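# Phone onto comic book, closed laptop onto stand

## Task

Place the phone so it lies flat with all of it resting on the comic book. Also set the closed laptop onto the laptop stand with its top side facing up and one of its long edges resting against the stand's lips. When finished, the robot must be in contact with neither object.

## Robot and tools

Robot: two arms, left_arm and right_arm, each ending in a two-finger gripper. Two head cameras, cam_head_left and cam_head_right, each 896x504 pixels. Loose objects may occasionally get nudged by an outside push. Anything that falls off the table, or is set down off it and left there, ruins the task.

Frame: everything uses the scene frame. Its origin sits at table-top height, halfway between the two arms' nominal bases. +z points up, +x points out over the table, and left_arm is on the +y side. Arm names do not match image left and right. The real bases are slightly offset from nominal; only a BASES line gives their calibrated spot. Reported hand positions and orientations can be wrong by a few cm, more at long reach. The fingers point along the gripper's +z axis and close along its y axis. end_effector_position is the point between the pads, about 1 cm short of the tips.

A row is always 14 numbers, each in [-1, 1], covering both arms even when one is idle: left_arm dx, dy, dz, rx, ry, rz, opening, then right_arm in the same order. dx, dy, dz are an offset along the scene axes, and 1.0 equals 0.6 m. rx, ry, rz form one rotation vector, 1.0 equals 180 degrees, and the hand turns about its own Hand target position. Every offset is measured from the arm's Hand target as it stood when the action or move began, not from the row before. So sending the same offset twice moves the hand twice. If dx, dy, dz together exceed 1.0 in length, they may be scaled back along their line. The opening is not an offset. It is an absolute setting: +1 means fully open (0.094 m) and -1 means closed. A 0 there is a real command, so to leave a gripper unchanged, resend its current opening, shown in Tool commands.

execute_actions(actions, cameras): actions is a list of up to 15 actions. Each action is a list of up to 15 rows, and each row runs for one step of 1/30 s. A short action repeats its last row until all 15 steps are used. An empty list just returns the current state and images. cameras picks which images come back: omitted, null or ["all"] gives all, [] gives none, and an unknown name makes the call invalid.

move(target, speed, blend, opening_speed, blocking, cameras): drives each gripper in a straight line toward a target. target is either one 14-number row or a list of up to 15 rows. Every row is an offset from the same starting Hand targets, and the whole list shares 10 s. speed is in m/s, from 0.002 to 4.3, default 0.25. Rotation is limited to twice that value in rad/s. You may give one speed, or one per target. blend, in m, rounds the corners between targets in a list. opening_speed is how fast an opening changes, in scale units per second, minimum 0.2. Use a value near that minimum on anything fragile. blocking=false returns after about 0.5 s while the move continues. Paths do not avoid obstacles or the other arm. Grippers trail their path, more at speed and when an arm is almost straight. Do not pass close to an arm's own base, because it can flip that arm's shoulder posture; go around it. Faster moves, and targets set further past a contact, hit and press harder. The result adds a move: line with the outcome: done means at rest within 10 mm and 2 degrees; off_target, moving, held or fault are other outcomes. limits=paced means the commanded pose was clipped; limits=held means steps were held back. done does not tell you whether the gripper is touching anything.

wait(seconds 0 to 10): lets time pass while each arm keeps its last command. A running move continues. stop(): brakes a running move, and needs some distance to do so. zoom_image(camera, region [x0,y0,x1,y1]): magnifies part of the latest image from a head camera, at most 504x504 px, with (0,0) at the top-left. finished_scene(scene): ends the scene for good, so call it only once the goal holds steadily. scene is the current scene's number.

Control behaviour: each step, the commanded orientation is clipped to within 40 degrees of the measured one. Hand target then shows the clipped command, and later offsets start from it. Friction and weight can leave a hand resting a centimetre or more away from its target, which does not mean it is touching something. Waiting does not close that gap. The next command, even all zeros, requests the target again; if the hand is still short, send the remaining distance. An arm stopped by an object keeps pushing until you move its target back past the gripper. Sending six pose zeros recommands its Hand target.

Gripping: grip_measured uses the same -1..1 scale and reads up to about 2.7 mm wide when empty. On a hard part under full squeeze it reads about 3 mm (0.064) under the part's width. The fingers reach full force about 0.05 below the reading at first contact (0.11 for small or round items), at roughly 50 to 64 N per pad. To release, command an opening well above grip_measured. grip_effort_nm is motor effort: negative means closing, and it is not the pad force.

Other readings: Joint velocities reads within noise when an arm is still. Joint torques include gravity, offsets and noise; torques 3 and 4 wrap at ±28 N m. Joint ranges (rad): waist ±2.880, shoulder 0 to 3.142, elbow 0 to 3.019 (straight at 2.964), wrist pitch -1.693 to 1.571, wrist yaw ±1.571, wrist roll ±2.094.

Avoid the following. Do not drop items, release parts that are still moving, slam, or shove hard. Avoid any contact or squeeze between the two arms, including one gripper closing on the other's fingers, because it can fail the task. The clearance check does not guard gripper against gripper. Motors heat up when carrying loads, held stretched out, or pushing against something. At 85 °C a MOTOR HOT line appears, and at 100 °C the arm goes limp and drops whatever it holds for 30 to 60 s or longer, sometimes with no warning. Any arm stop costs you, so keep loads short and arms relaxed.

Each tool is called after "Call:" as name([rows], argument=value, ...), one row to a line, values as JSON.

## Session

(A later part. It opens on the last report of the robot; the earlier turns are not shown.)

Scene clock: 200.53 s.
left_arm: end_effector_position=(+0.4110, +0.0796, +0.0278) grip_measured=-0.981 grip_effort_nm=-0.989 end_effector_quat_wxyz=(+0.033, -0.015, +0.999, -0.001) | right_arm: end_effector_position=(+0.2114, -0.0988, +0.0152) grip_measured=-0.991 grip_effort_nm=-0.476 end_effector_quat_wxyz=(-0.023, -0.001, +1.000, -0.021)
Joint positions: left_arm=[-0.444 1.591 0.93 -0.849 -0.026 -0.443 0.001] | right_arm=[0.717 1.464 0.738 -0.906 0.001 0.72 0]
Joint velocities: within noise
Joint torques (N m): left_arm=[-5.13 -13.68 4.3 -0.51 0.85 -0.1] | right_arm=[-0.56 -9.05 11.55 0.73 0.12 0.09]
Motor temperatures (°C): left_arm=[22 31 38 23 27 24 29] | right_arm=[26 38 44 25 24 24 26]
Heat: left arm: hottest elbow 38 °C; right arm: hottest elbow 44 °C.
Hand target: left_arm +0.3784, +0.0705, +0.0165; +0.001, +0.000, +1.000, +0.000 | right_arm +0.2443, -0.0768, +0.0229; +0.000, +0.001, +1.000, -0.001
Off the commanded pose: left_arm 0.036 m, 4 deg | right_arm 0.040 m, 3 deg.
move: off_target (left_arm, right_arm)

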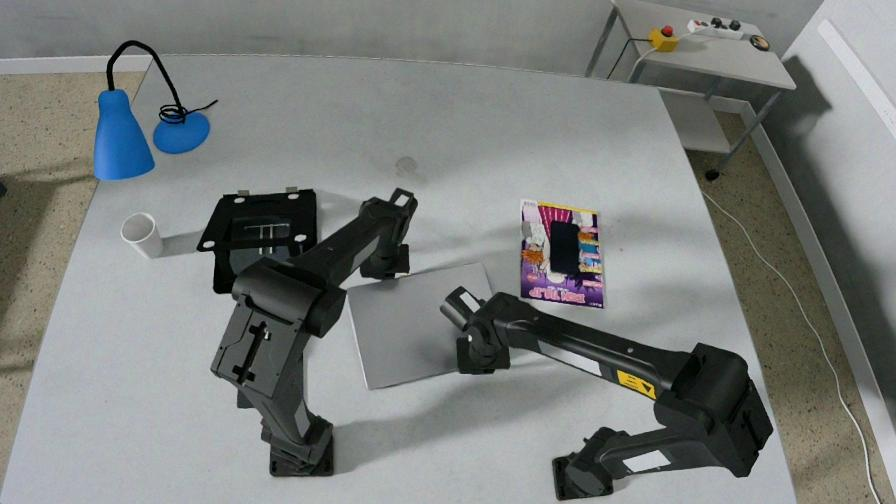

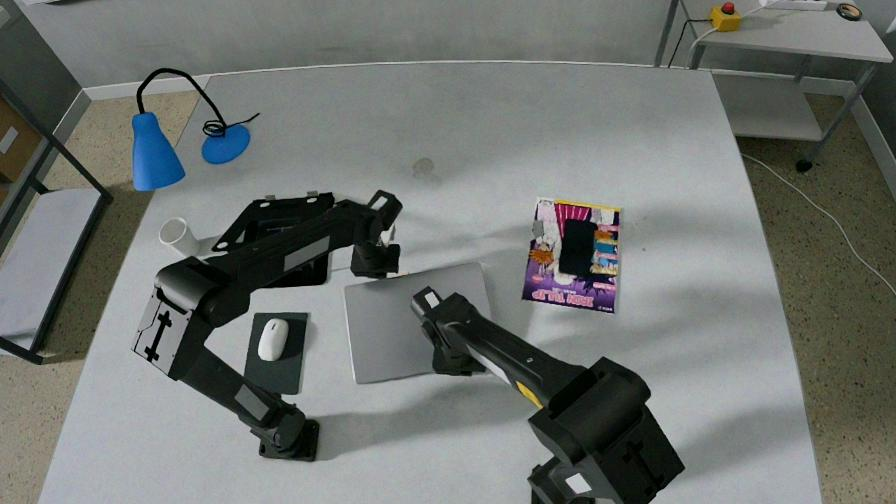

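Call:
move([
  [0.02,0.05,0.3,0,0,0,-1,-0.08,-0.08,0.25,0,0,0,-1],
  [-0.24,0.3,0.3,-0.362,-0.169,0.241,0.05,0.15,-0.33,0.25,0.387,-0.051,-0.073,0.05],
], speed=0.25)

Call:
zoom_image(camera="cam_head_left", region=[300, 220, 560, 440])

Call:
zoom_image(camera="cam_head_right", region=[300, 220, 560, 440])

Scene clock: 229.90 s.
left_arm: end_effector_position=(+0.2330, +0.2455, +0.1924) grip_measured=+0.047 grip_effort_nm=0.129 end_effector_quat_wxyz=(+0.238, -0.343, +0.746, -0.519) | right_arm: end_effector_position=(+0.3175, -0.2653, +0.1660) grip_measured=+0.048 grip_effort_nm=0.061 end_effector_quat_wxyz=(+0.063, +0.111, +0.812, +0.569)
Joint positions: left_arm=[0.907 0.721 0.437 -1.485 1.208 0.21 0.049] | right_arm=[-0.355 1.425 0.815 -1.236 -1.206 -0.269 0.049]
Joint velocities: within noise
Joint torques (N m): left_arm=[-0.03 -0.85 10.67 -0.46 0.69 0.14] | right_arm=[-0.38 -9.58 10.35 -0.57 -0.62 0.02]
Motor temperatures (°C): left_arm=[22 30 36 23 28 24 29] | right_arm=[26 37 47 25 24 24 26]
Heat: left arm: hottest elbow 36 °C; right arm: hottest elbow 47 °C.
Hand target: left_arm +0.2344, +0.2505, +0.1965; +0.243, -0.346, +0.743, -0.519 | right_arm +0.3342, -0.2749, +0.1728; +0.074, +0.108, +0.812, +0.568
Off the commanded pose: left_arm 0.007 m, 1 deg | right_arm 0.021 m, 1 deg.
move: off_target (right_arm); target 2's new opening was sent with right_arm's hand 0.021 m and 1 deg from that target

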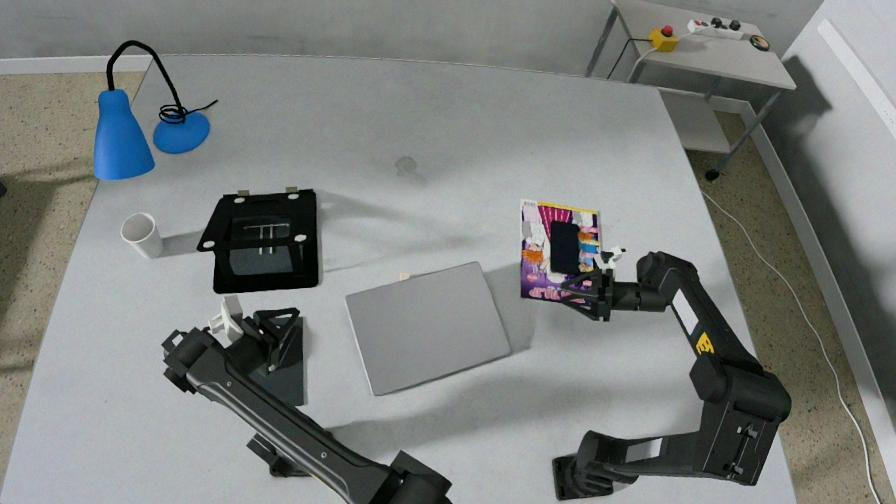

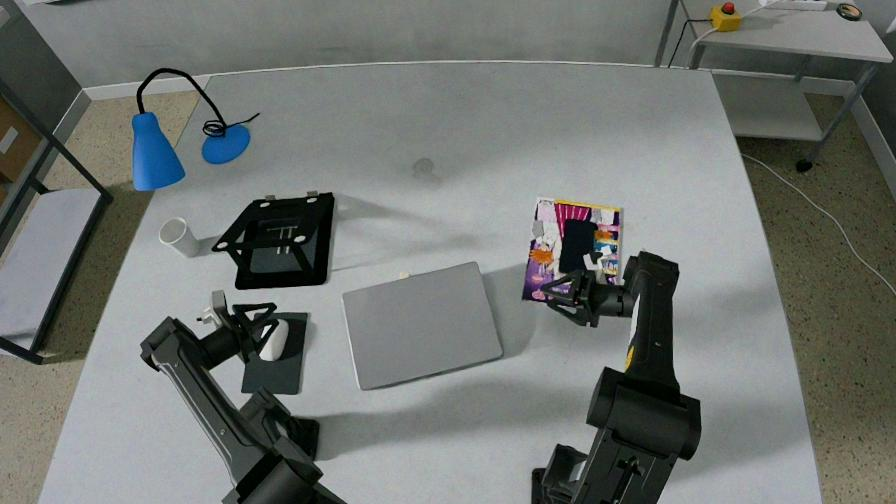

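Scaled by 1.938.

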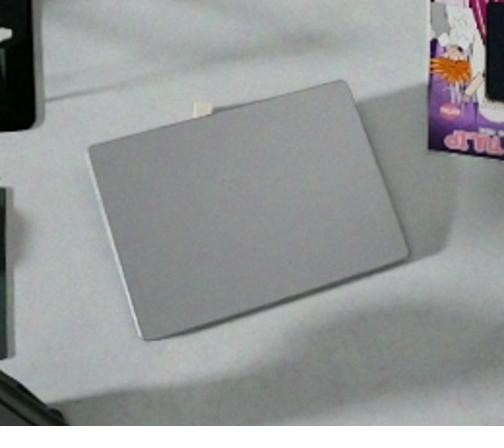

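Scaled by 1.938.

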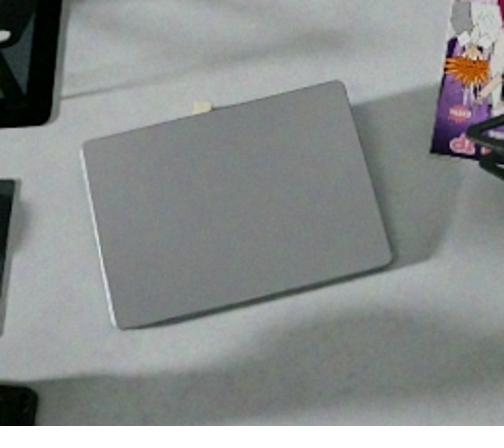

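Call:
move([
  [0,-0.12,0,0,0,0,0.05,-0.05,0,0,0,0,0,0.05],
  [-0.01,-0.124,-0.23,0,0,0,0.05,-0.08,0.078,-0.19,0,0,0,0.05],
], speed=0.2)

Call:
zoom_image(camera="cam_head_left", region=[290, 240, 570, 440])

Call:
zoom_image(camera="cam_head_right", region=[290, 240, 570, 440])

Scene clock: 240.93 s.
left_arm: end_effector_position=(+0.2178, +0.1843, +0.1295) grip_measured=+0.048 grip_effort_nm=0.129 end_effector_quat_wxyz=(+0.232, -0.320, +0.754, -0.525) | right_arm: end_effector_position=(+0.2957, -0.2455, +0.0931) grip_measured=+0.049 grip_effort_nm=0.061 end_effector_quat_wxyz=(+0.085, +0.106, +0.813, +0.566)
Joint positions: left_arm=[0.62 0.277 0.162 -1.022 1.185 -0.447 0.049] | right_arm=[-0.319 1.47 0.615 -0.811 -1.218 -0.12 0.049]
Joint velocities: within noise
Joint torques (N m): left_arm=[-1.49 2.55 13.46 0.61 0.62 0.19] | right_arm=[1.38 -9.99 4.7 0.36 -0.61 0.16]
Motor temperatures (°C): left_arm=[22 29 37 23 28 24 28] | right_arm=[26 37 45 25 24 24 26]
Heat: left arm: hottest elbow 37 °C; right arm: hottest elbow 45 °C.
Hand target: left_arm +0.2205, +0.1860, +0.1409; +0.237, -0.312, +0.756, -0.524 (not the last commanded pose) | right_arm +0.2908, -0.2398, +0.0874; +0.074, +0.108, +0.812, +0.568 (not the last commanded pose)
Off the commanded pose: left_arm 0.072 m, 4 deg | right_arm 0.040 m, 1 deg.
move: held (left_arm; a check stopped the path), off_target (right_arm; braked when a check withheld steps of left_arm); path passed 1 of 2 targets; limits=held
pose unreachable (left arm): on one or more control steps of this call, first in action 0 (counted from 0), this arm could not follow its commanded pose, so it was not sent that pose on those steps. It may still have moved: this result reports where it is.
cause: moving toward the commanded pose would bring two parts of the arm too close to each other (its upper arm (the part past joint 2) and its gripper housing, with joints 3 (elbow) to 6 (wrist roll) between them).

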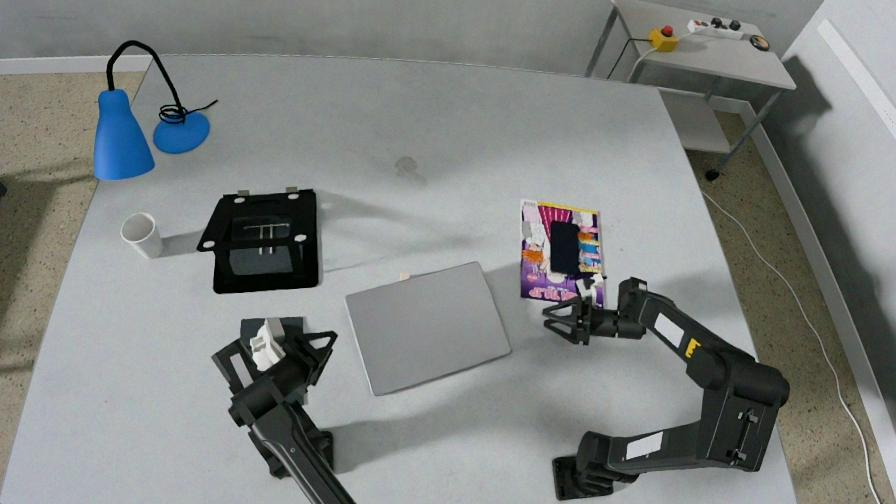

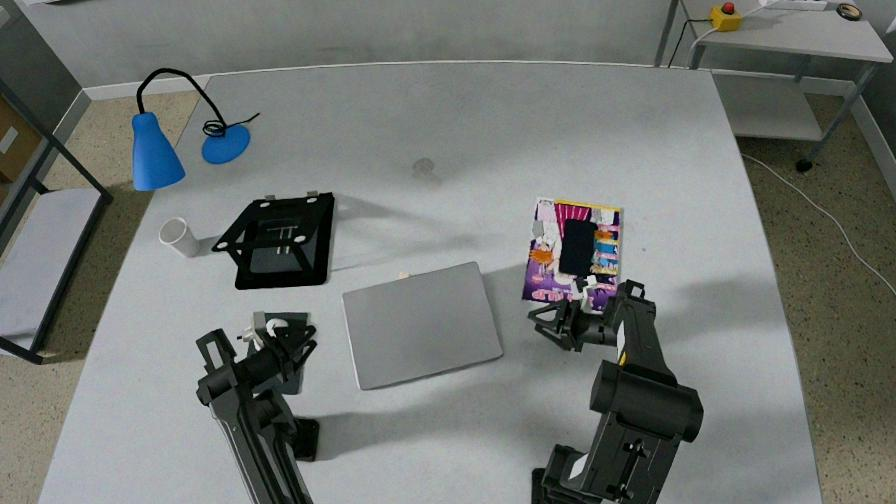

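Scaled by 1.800.

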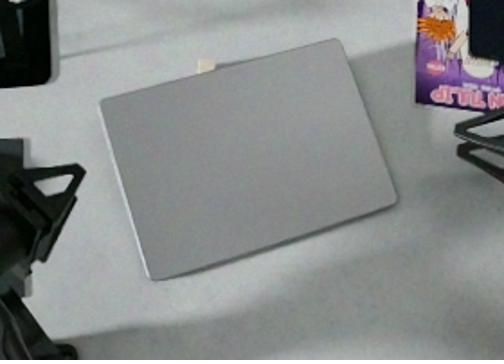

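Scaled by 1.800.

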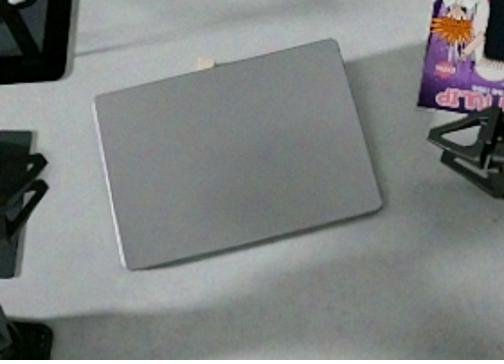

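Call:
move([
  [-0.08,-0.05,0.08,0.2,0.09,-0.12,-1,-0.08,0,0.12,-0.2,0.03,0.04,-1],
  [-0.134,-0.11,0.0,0.363,0.164,-0.216,-1,-0.12,0.09,0.08,-0.387,0.05,0.0735,-1],
  [-0.134,-0.11,-0.2,0.363,0.164,-0.216,-1,-0.12,0.09,-0.11,-0.387,0.05,0.0735,-1],
], speed=0.2)

Call:
zoom_image(camera="cam_head_left", region=[290, 240, 570, 440])

Call:
zoom_image(camera="cam_head_right", region=[290, 240, 570, 440])

Scene clock: 252.53 s.
left_arm: end_effector_position=(+0.1427, +0.1201, +0.0252) grip_measured=-0.981 grip_effort_nm=-1.004 end_effector_quat_wxyz=(+0.002, -0.003, +1.000, -0.005) | right_arm: end_effector_position=(+0.2229, -0.1867, +0.0294) grip_measured=-0.991 grip_effort_nm=-0.486 end_effector_quat_wxyz=(+0.008, +0.001, +1.000, +0.004)
Joint positions: left_arm=[-0.853 0.891 0.35 -1.021 0.004 -0.831 0.001] | right_arm=[0.45 1.275 0.605 -0.883 0.001 0.457 0]
Joint velocities: within noise
Joint torques (N m): left_arm=[-3.19 -2.55 7.97 0.68 -0.15 -0.11] | right_arm=[1.26 -7.24 6.23 0.58 0.13 0.22]
Motor temperatures (°C): left_arm=[22 29 38 23 28 24 28] | right_arm=[26 37 45 25 24 24 26]
Heat: left arm: hottest elbow 38 °C; right arm: hottest elbow 45 °C.
Hand target: left_arm +0.1401, +0.1200, +0.0209; +0.001, -0.001, +1.000, -0.001 | right_arm +0.2188, -0.1857, +0.0213; +0.001, -0.001, +1.000, -0.001
Off the commanded pose: left_arm 0.005 m, 1 deg | right_arm 0.009 m, 1 deg.
move: done

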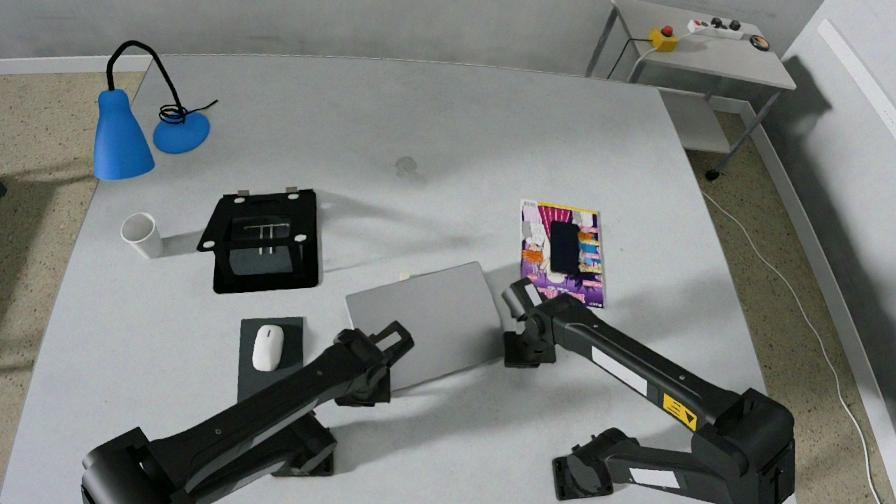

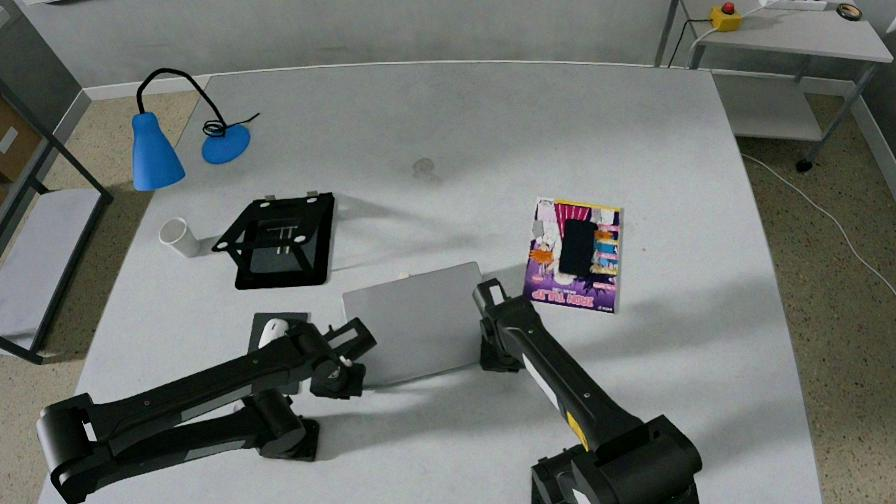

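Scaled by 1.800.

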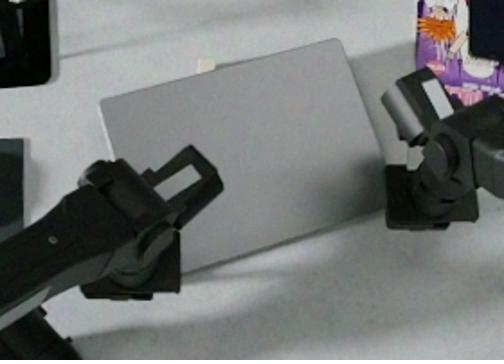

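Scaled by 1.800.

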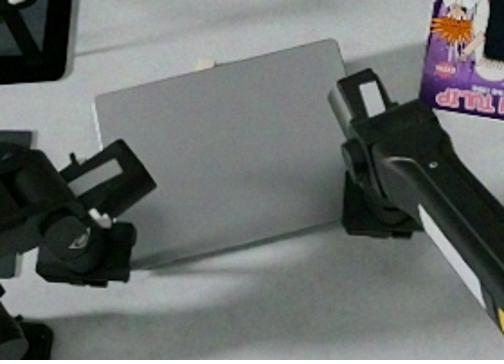

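Call:
move([
  [0,-0.08,0,0,0,0,-1,-0.04,0.0,0,0,0,0,-1],
  [0.04,-0.08,0,0,0,0,-1,-0.04,0.12,0,0,0,0,-1],
  [0.16,-0.08,0.0,0,0,0,-1,0.06,0.12,0,0,0,0,-1],
  [0.32,-0.08,0.0,0,0,0,-1,0.19,0.12,0,0,0,0,-1],
], speed=0.09)

Call:
zoom_image(camera="cam_head_left", region=[290, 200, 570, 400])

Call:
zoom_image(camera="cam_head_right", region=[290, 200, 570, 400])

Scene clock: 260.47 s.
left_arm: end_effector_position=(+0.2884, +0.0908, +0.0104) grip_measured=-0.981 grip_effort_nm=-1.004 end_effector_quat_wxyz=(-0.040, +0.001, +0.999, +0.023) | right_arm: end_effector_position=(+0.3064, -0.1228, +0.0159) grip_measured=-0.991 grip_effort_nm=-0.486 end_effector_quat_wxyz=(-0.013, -0.002, +1.000, -0.009)
Joint positions: left_arm=[-0.559 1.445 0.698 -0.917 0.001 -0.529 0.001] | right_arm=[0.505 1.595 0.896 -0.903 0.002 0.506 0]
Joint velocities: within noise
Joint torques (N m): left_arm=[0.32 -8.35 14.2 1.77 -0.08 0.15] | right_arm=[-0.38 -12.16 10.92 0.1 0.1 0.07]
Motor temperatures (°C): left_arm=[22 29 38 23 28 24 29] | right_arm=[26 37 45 25 24 24 26]
Heat: left arm: hottest elbow 38 °C; right arm: hottest elbow 45 °C.
Hand target: left_arm +0.3322, +0.0719, +0.0209; +0.001, -0.001, +1.000, -0.001 | right_arm +0.3328, -0.1138, +0.0214; +0.001, -0.001, +1.000, -0.001
Off the commanded pose: left_arm 0.049 m, 5 deg | right_arm 0.028 m, 2 deg.
move: off_target (left_arm, right_arm)

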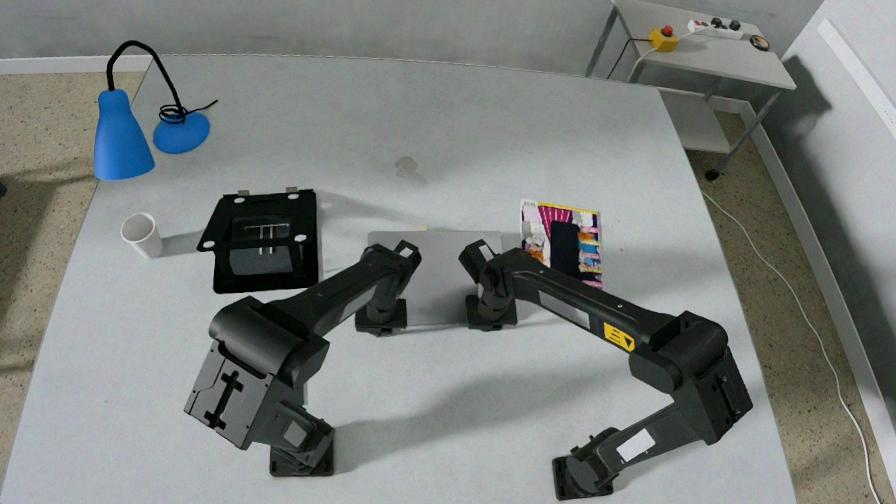

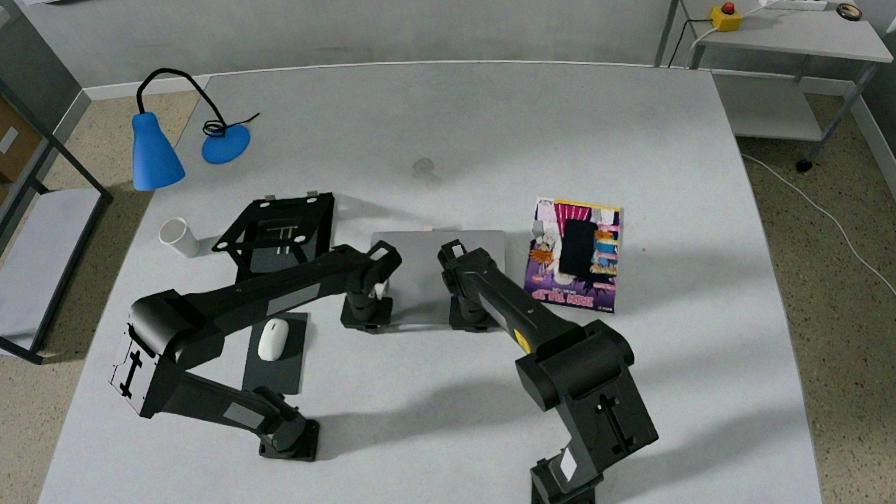

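Scaled by 1.800.

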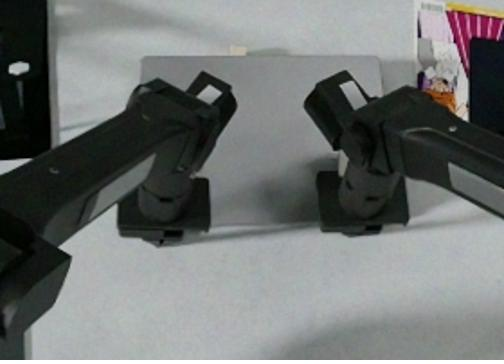

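Scaled by 1.800.

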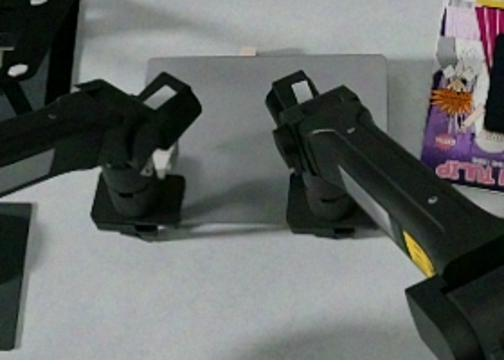

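Call:
move([
  [-0.15,0.05,0.05,0,0,0,-1,-0.08,-0.05,0.1,0,0,0,-1],
  [-0.2,0.15,0.2,0,0,0,-1,0.0,-0.22,0.2,0,0,0,-1],
  [-0.2,0.2,0.2,0,0,0,-1,0.2,-0.22,0.15,0,0,0,-1],
], speed=0.2)

Call:
zoom_image(camera="cam_head_left", region=[350, 200, 630, 400])

Call:
zoom_image(camera="cam_head_right", region=[350, 200, 630, 400])

Scene clock: 270.03 s.
left_arm: end_effector_position=(+0.1984, +0.1935, +0.1212) grip_measured=-0.981 grip_effort_nm=-0.999 end_effector_quat_wxyz=(-0.022, +0.001, +1.000, +0.007) | right_arm: end_effector_position=(+0.4300, -0.2441, +0.1055) grip_measured=-0.991 grip_effort_nm=-0.486 end_effector_quat_wxyz=(-0.013, -0.002, +1.000, -0.004)
Joint positions: left_arm=[-0.313 0.825 0.592 -1.385 -0.001 -0.283 0.001] | right_arm=[0.139 1.649 1.242 -1.189 0.005 0.14 0]
Joint velocities: within noise
Joint torques (N m): left_arm=[-0.38 -4.31 14.39 -0.09 0.03 0] | right_arm=[-0.32 -15.15 11.93 0.16 -0.02 0.09]
Motor temperatures (°C): left_arm=[22 28 38 24 27 24 29] | right_arm=[26 37 46 25 24 24 26]
Heat: left arm: hottest elbow 38 °C; right arm: hottest elbow 46 °C.
Hand target: left_arm +0.2122, +0.1920, +0.1410; +0.001, -0.001, +1.000, -0.001 | right_arm +0.4528, -0.2459, +0.1114; +0.001, +0.000, +1.000, -0.001
Off the commanded pose: left_arm 0.024 m, 3 deg | right_arm 0.024 m, 2 deg.
move: off_target (left_arm, right_arm)

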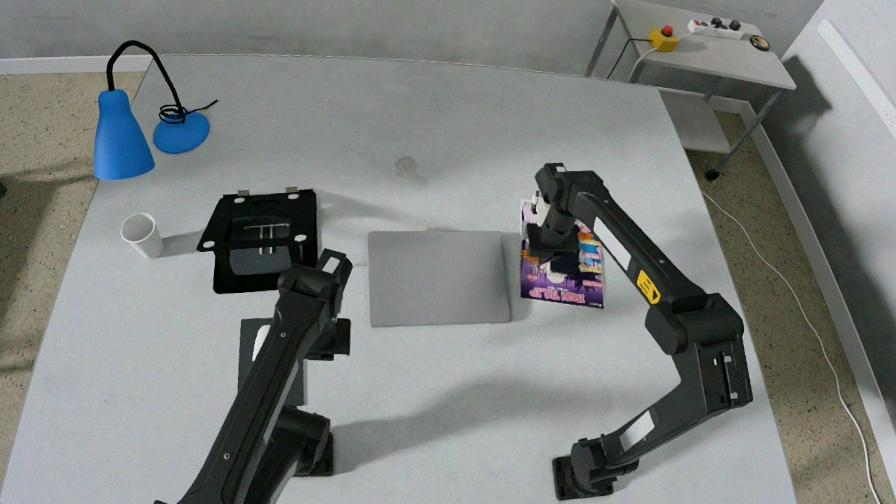

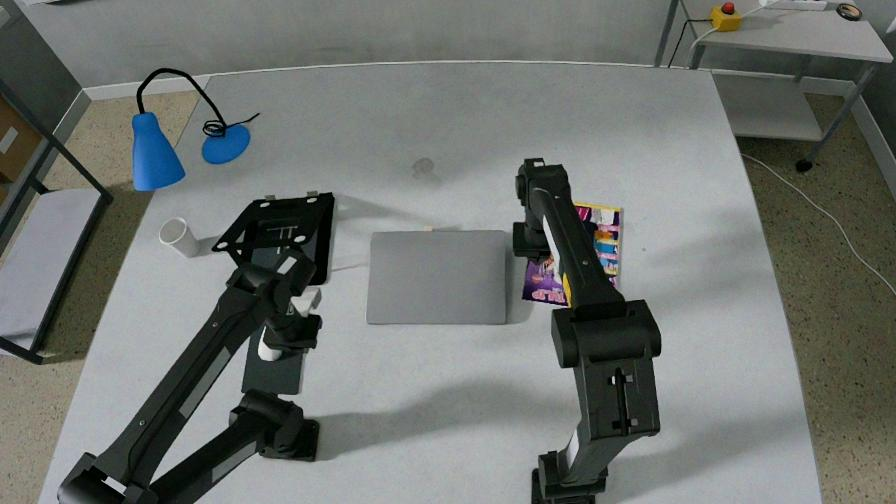

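Scaled by 1.800.

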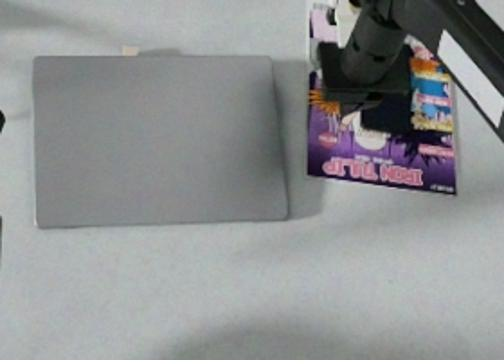

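Scaled by 1.800.

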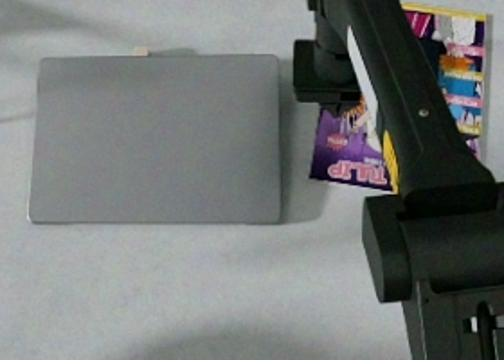

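Call:
move([
  [0,0.0,0,0,0,0,-1,-0.02,0.045,0,0,0,0,-1],
  [0,0,0,0,0,0,-1,-0.02,0.045,-0.135,0,0,0,-1],
  [0.0,0.0,0.0,0,0,0,-1,-0.02,0.17,-0.13,0,0,0,-1],
], speed=0.1)

Call:
zoom_image(camera="cam_head_left", region=[310, 200, 590, 400])

Call:
zoom_image(camera="cam_head_right", region=[310, 200, 590, 400])

Scene clock: 275.87 s.
left_arm: end_effector_position=(+0.1983, +0.1935, +0.1212) grip_measured=-0.981 grip_effort_nm=-1.004 end_effector_quat_wxyz=(-0.023, +0.001, +1.000, +0.007) | right_arm: end_effector_position=(+0.4297, -0.1738, +0.0369) grip_measured=-0.991 grip_effort_nm=-0.481 end_effector_quat_wxyz=(+0.001, +0.016, +1.000, -0.014)
Joint positions: left_arm=[-0.313 0.825 0.592 -1.386 -0.001 -0.282 0.001] | right_arm=[0.293 1.757 1.183 -1.003 0.028 0.33 0]
Joint velocities: within noise
Joint torques (N m): left_arm=[-0.15 -3.49 14.26 -0.32 0.05 0.09] | right_arm=[3.43 -15.27 10.89 0.06 -0.78 0.22]
Motor temperatures (°C): left_arm=[22 28 38 23 27 24 29] | right_arm=[26 37 46 25 24 24 26]
Heat: left arm: hottest elbow 38 °C; right arm: hottest elbow 46 °C.
Hand target: left_arm +0.2121, +0.1919, +0.1410; +0.001, -0.001, +1.000, -0.001 | right_arm +0.4407, -0.1438, +0.0333; +0.000, +0.000, +1.000, -0.001
Off the commanded pose: left_arm 0.024 m, 3 deg | right_arm 0.032 m, 2 deg.
move: off_target (left_arm, right_arm)

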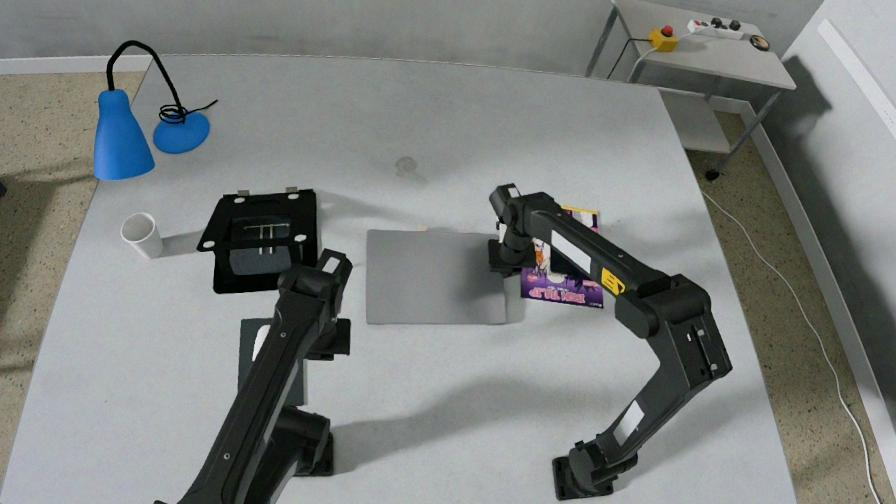

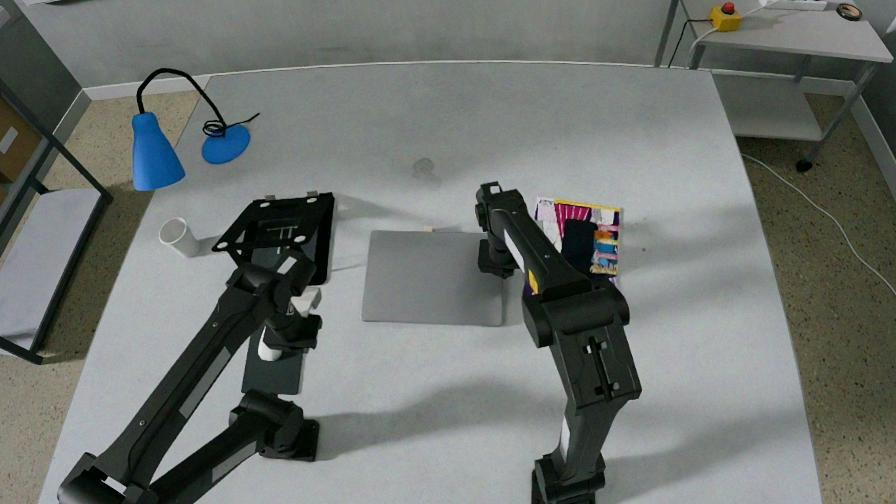

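Scaled by 1.800.

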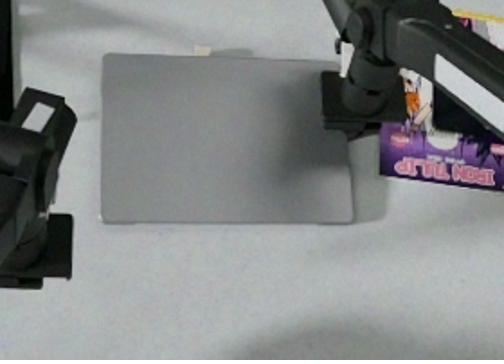

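Scaled by 1.800.

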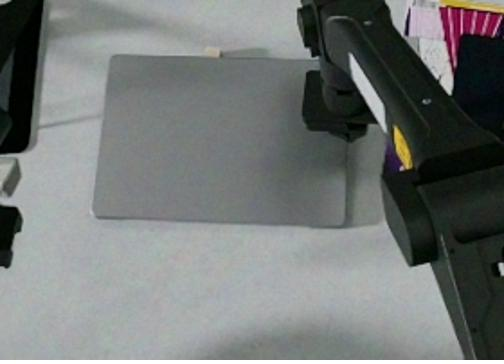

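Call:
move(target=[0,0.0,0,0,0,0,-1,0,0.1,-0.01,0,0,0,-1], speed=0.08)

Call:
zoom_image(camera="cam_head_left", region=[310, 200, 590, 400])

Call:
zoom_image(camera="cam_head_right", region=[310, 200, 590, 400])

Scene clock: 279.63 s.
left_arm: end_effector_position=(+0.1983, +0.1935, +0.1213) grip_measured=-0.981 grip_effort_nm=-0.999 end_effector_quat_wxyz=(-0.022, +0.002, +1.000, +0.007) | right_arm: end_effector_position=(+0.4283, -0.1092, +0.0314) grip_measured=-0.991 grip_effort_nm=-0.481 end_effector_quat_wxyz=(-0.001, +0.011, +1.000, -0.011)
Joint positions: left_arm=[-0.313 0.824 0.592 -1.386 -0.001 -0.282 0.001] | right_arm=[0.415 1.815 1.25 -1.017 0.02 0.442 0]
Joint velocities: within noise
Joint torques (N m): left_arm=[-0.73 -4.19 14.19 -0.08 -0.01 0.13] | right_arm=[2.49 -16.15 11.26 -0.03 -0.51 0.23]
Motor temperatures (°C): left_arm=[22 28 38 23 27 24 29] | right_arm=[26 37 46 25 24 24 26]
Heat: left arm: hottest elbow 38 °C; right arm: hottest elbow 46 °C.
Hand target: left_arm +0.2121, +0.1919, +0.1410; +0.001, -0.001, +1.000, -0.001 | right_arm +0.4407, -0.0838, +0.0273; +0.001, -0.001, +1.000, -0.001
Off the commanded pose: left_arm 0.024 m, 3 deg | right_arm 0.029 m, 2 deg.
move: off_target (left_arm, right_arm)

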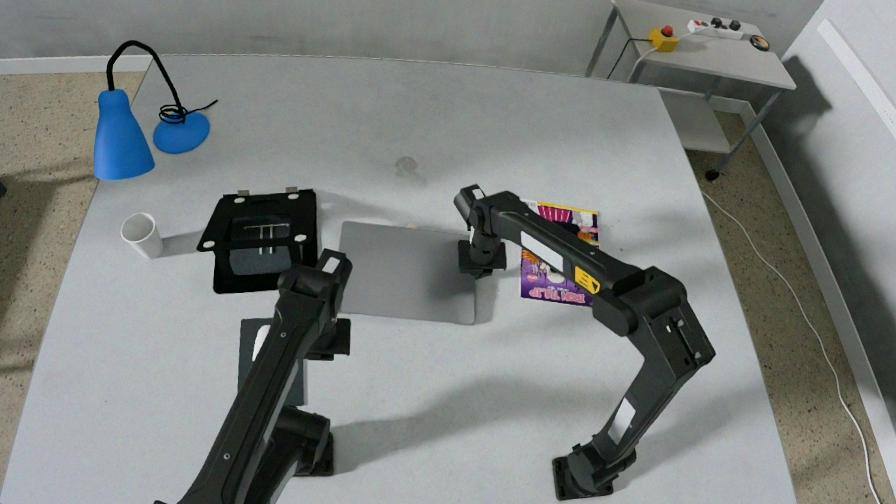

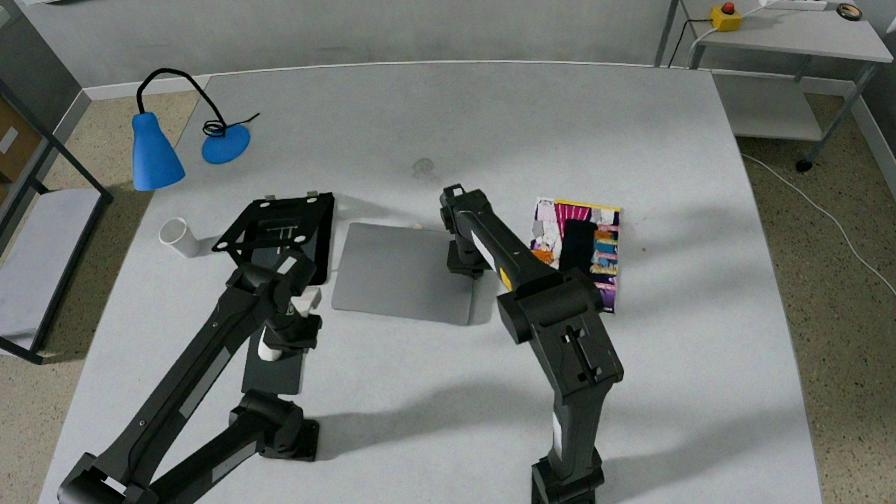

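Scaled by 1.800.

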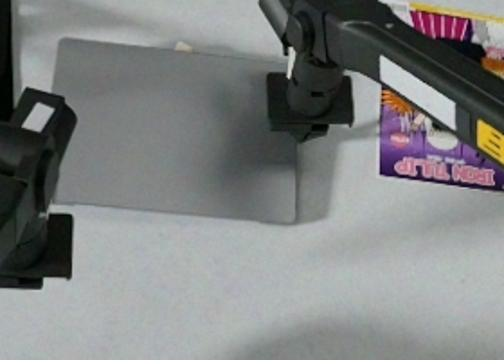

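Scaled by 1.800.

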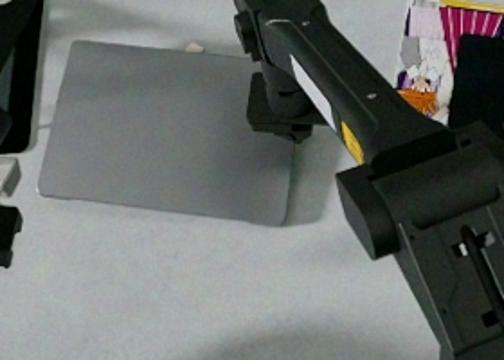

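Call:
move([
  [0,0.08,0.05,0,0,0,-0.5,0,-0.06,0.1,0,0,0,-1],
  [0.12,0.08,0.08,-0.362,-0.169,0.241,0.05,-0.06,-0.15,0.2,0.387,-0.051,-0.073,0.05],
  [0.2,0.03,0.02,-0.362,-0.169,0.241,0.05,-0.046,-0.13,0.15,0.387,-0.051,-0.073,0.05],
], speed=0.2)

Call:
zoom_image(camera="cam_head_left", region=[250, 190, 530, 390])

Call:
zoom_image(camera="cam_head_right", region=[250, 190, 530, 390])

Scene clock: 300.17 s.
left_arm: end_effector_position=(+0.3324, +0.2144, +0.1573) grip_measured=+0.048 grip_effort_nm=0.134 end_effector_quat_wxyz=(+0.248, -0.348, +0.741, -0.517) | right_arm: end_effector_position=(+0.4175, -0.1677, +0.1311) grip_measured=+0.049 grip_effort_nm=0.071 end_effector_quat_wxyz=(+0.090, +0.103, +0.811, +0.569)
Joint positions: left_arm=[0.37 0.768 0.274 -0.165 0.98 -0.99 0.049] | right_arm=[-0.038 1.546 0.795 -0.215 -1.15 0.617 0.049]
Joint velocities: within noise
Joint torques (N m): left_arm=[-2.78 -2.43 9.37 2.33 0.18 0] | right_arm=[1.26 -12.51 6.24 1.44 -0.39 0.15]
Motor temperatures (°C): left_arm=[22 28 39 23 27 24 29] | right_arm=[26 38 47 25 24 24 26]
Heat: left arm: hottest elbow 39 °C; right arm: hottest elbow 47 °C.
Hand target: left_arm +0.3321, +0.2100, +0.1529; +0.243, -0.347, +0.742, -0.520 | right_arm +0.4131, -0.1618, +0.1173; +0.076, +0.107, +0.812, +0.568
Off the commanded pose: left_arm 0.006 m, 1 deg | right_arm 0.016 m, 2 deg.
move: off_target (right_arm)

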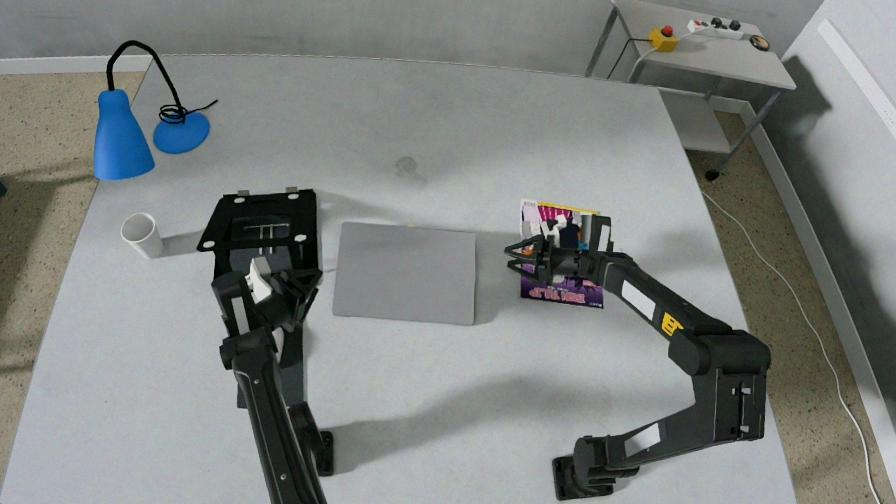

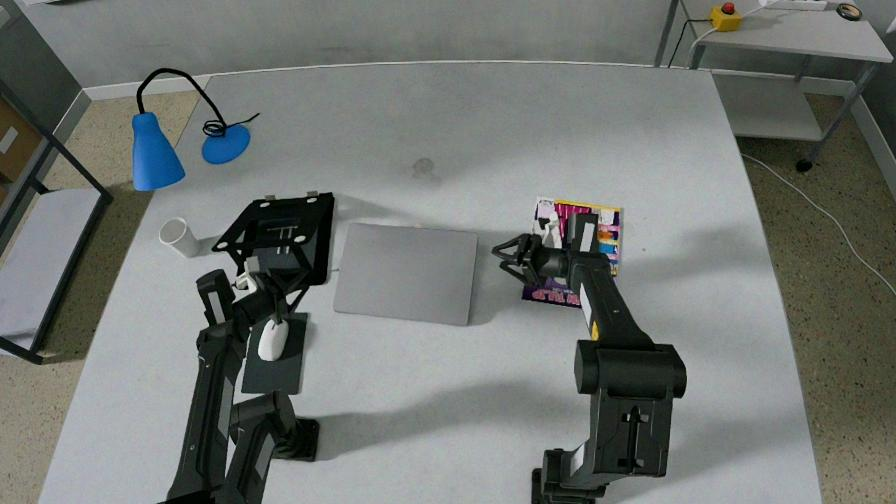

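Scaled by 1.800.

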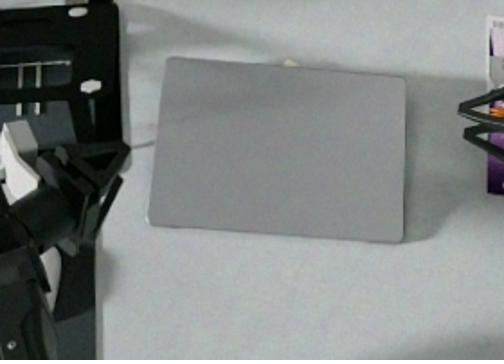

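Scaled by 1.800.

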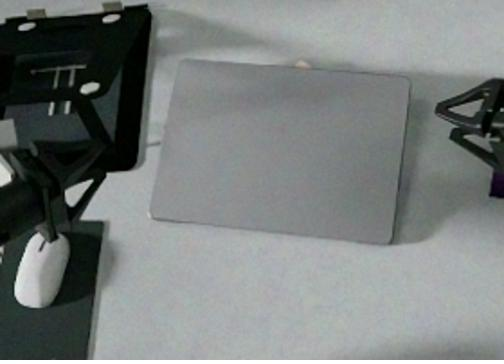

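Call:
move([
  [-0.06,0.025,0.0,0.033,0.043,0.0265,0.05,0,-0.01,0,0,0,0,0.05],
  [-0.06,0.025,-0.17,0.033,0.043,0.0265,0.05,0,-0.01,-0.12,0,0,0,0.05],
], speed=0.15)

Call:
zoom_image(camera="cam_head_left", region=[250, 190, 530, 390])

Call:
zoom_image(camera="cam_head_right", region=[250, 190, 530, 390])

Scene clock: 312.90 s.
left_arm: end_effector_position=(+0.2990, +0.2281, +0.0556) grip_measured=+0.048 grip_effort_nm=0.129 end_effector_quat_wxyz=(+0.236, -0.396, +0.768, -0.444) | right_arm: end_effector_position=(+0.4179, -0.1674, +0.0580) grip_measured=+0.049 grip_effort_nm=0.061 end_effector_quat_wxyz=(+0.085, +0.099, +0.812, +0.568)
Joint positions: left_arm=[0.425 0.939 0.119 -0.04 0.861 -0.834 0.049] | right_arm=[-0.038 1.728 0.756 -0.022 -1.154 0.59 0.049]
Joint velocities: within noise
Joint torques (N m): left_arm=[-1.73 -2.32 6.98 1.76 0.31 0.01] | right_arm=[0.38 -13.63 4.78 1.35 -0.51 0.12]
Motor temperatures (°C): left_arm=[22 28 39 24 27 23 28] | right_arm=[26 37 45 25 24 24 26]
Heat: left arm: hottest elbow 39 °C; right arm: hottest elbow 45 °C.
Hand target: left_arm +0.2961, +0.2250, +0.0509; +0.231, -0.398, +0.768, -0.446 | right_arm +0.4131, -0.1678, +0.0453; +0.076, +0.107, +0.812, +0.568
Off the commanded pose: left_arm 0.006 m, 1 deg | right_arm 0.014 m, 1 deg.
move: off_target (right_arm)

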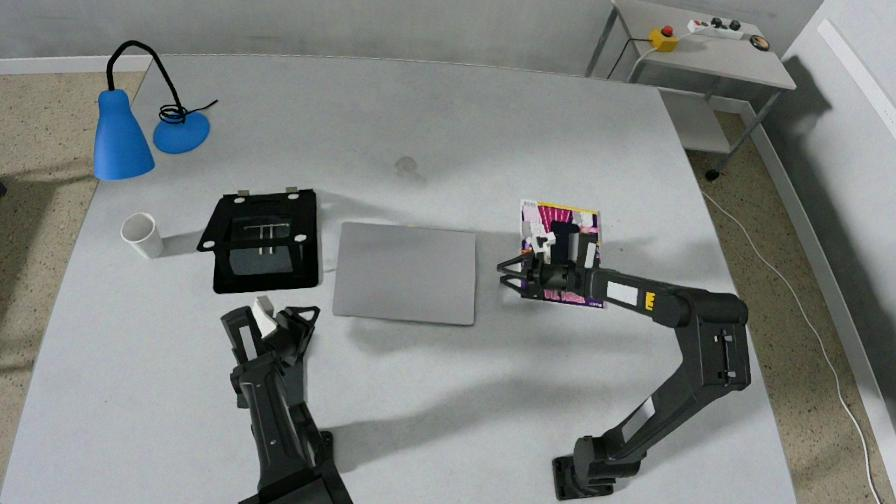

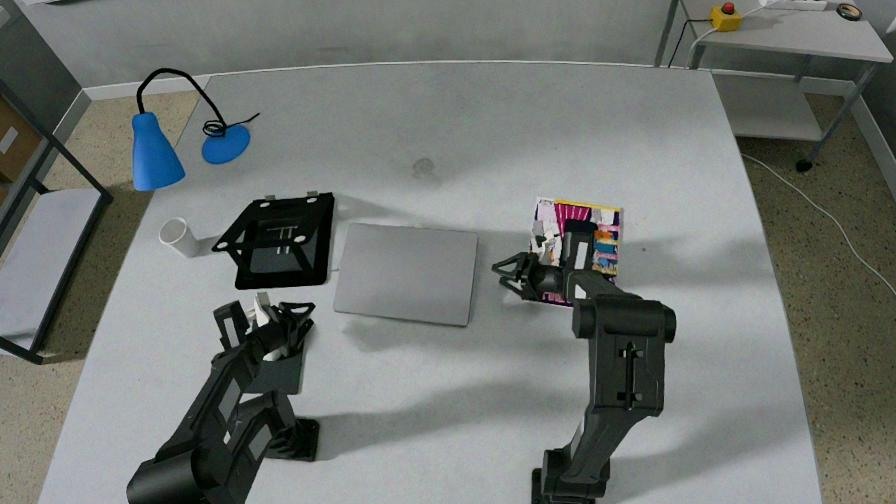

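Scaled by 1.800.

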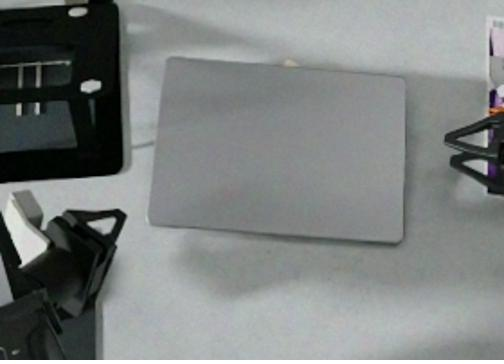

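Scaled by 1.800.

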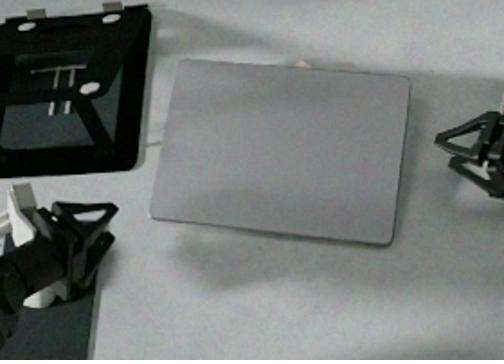

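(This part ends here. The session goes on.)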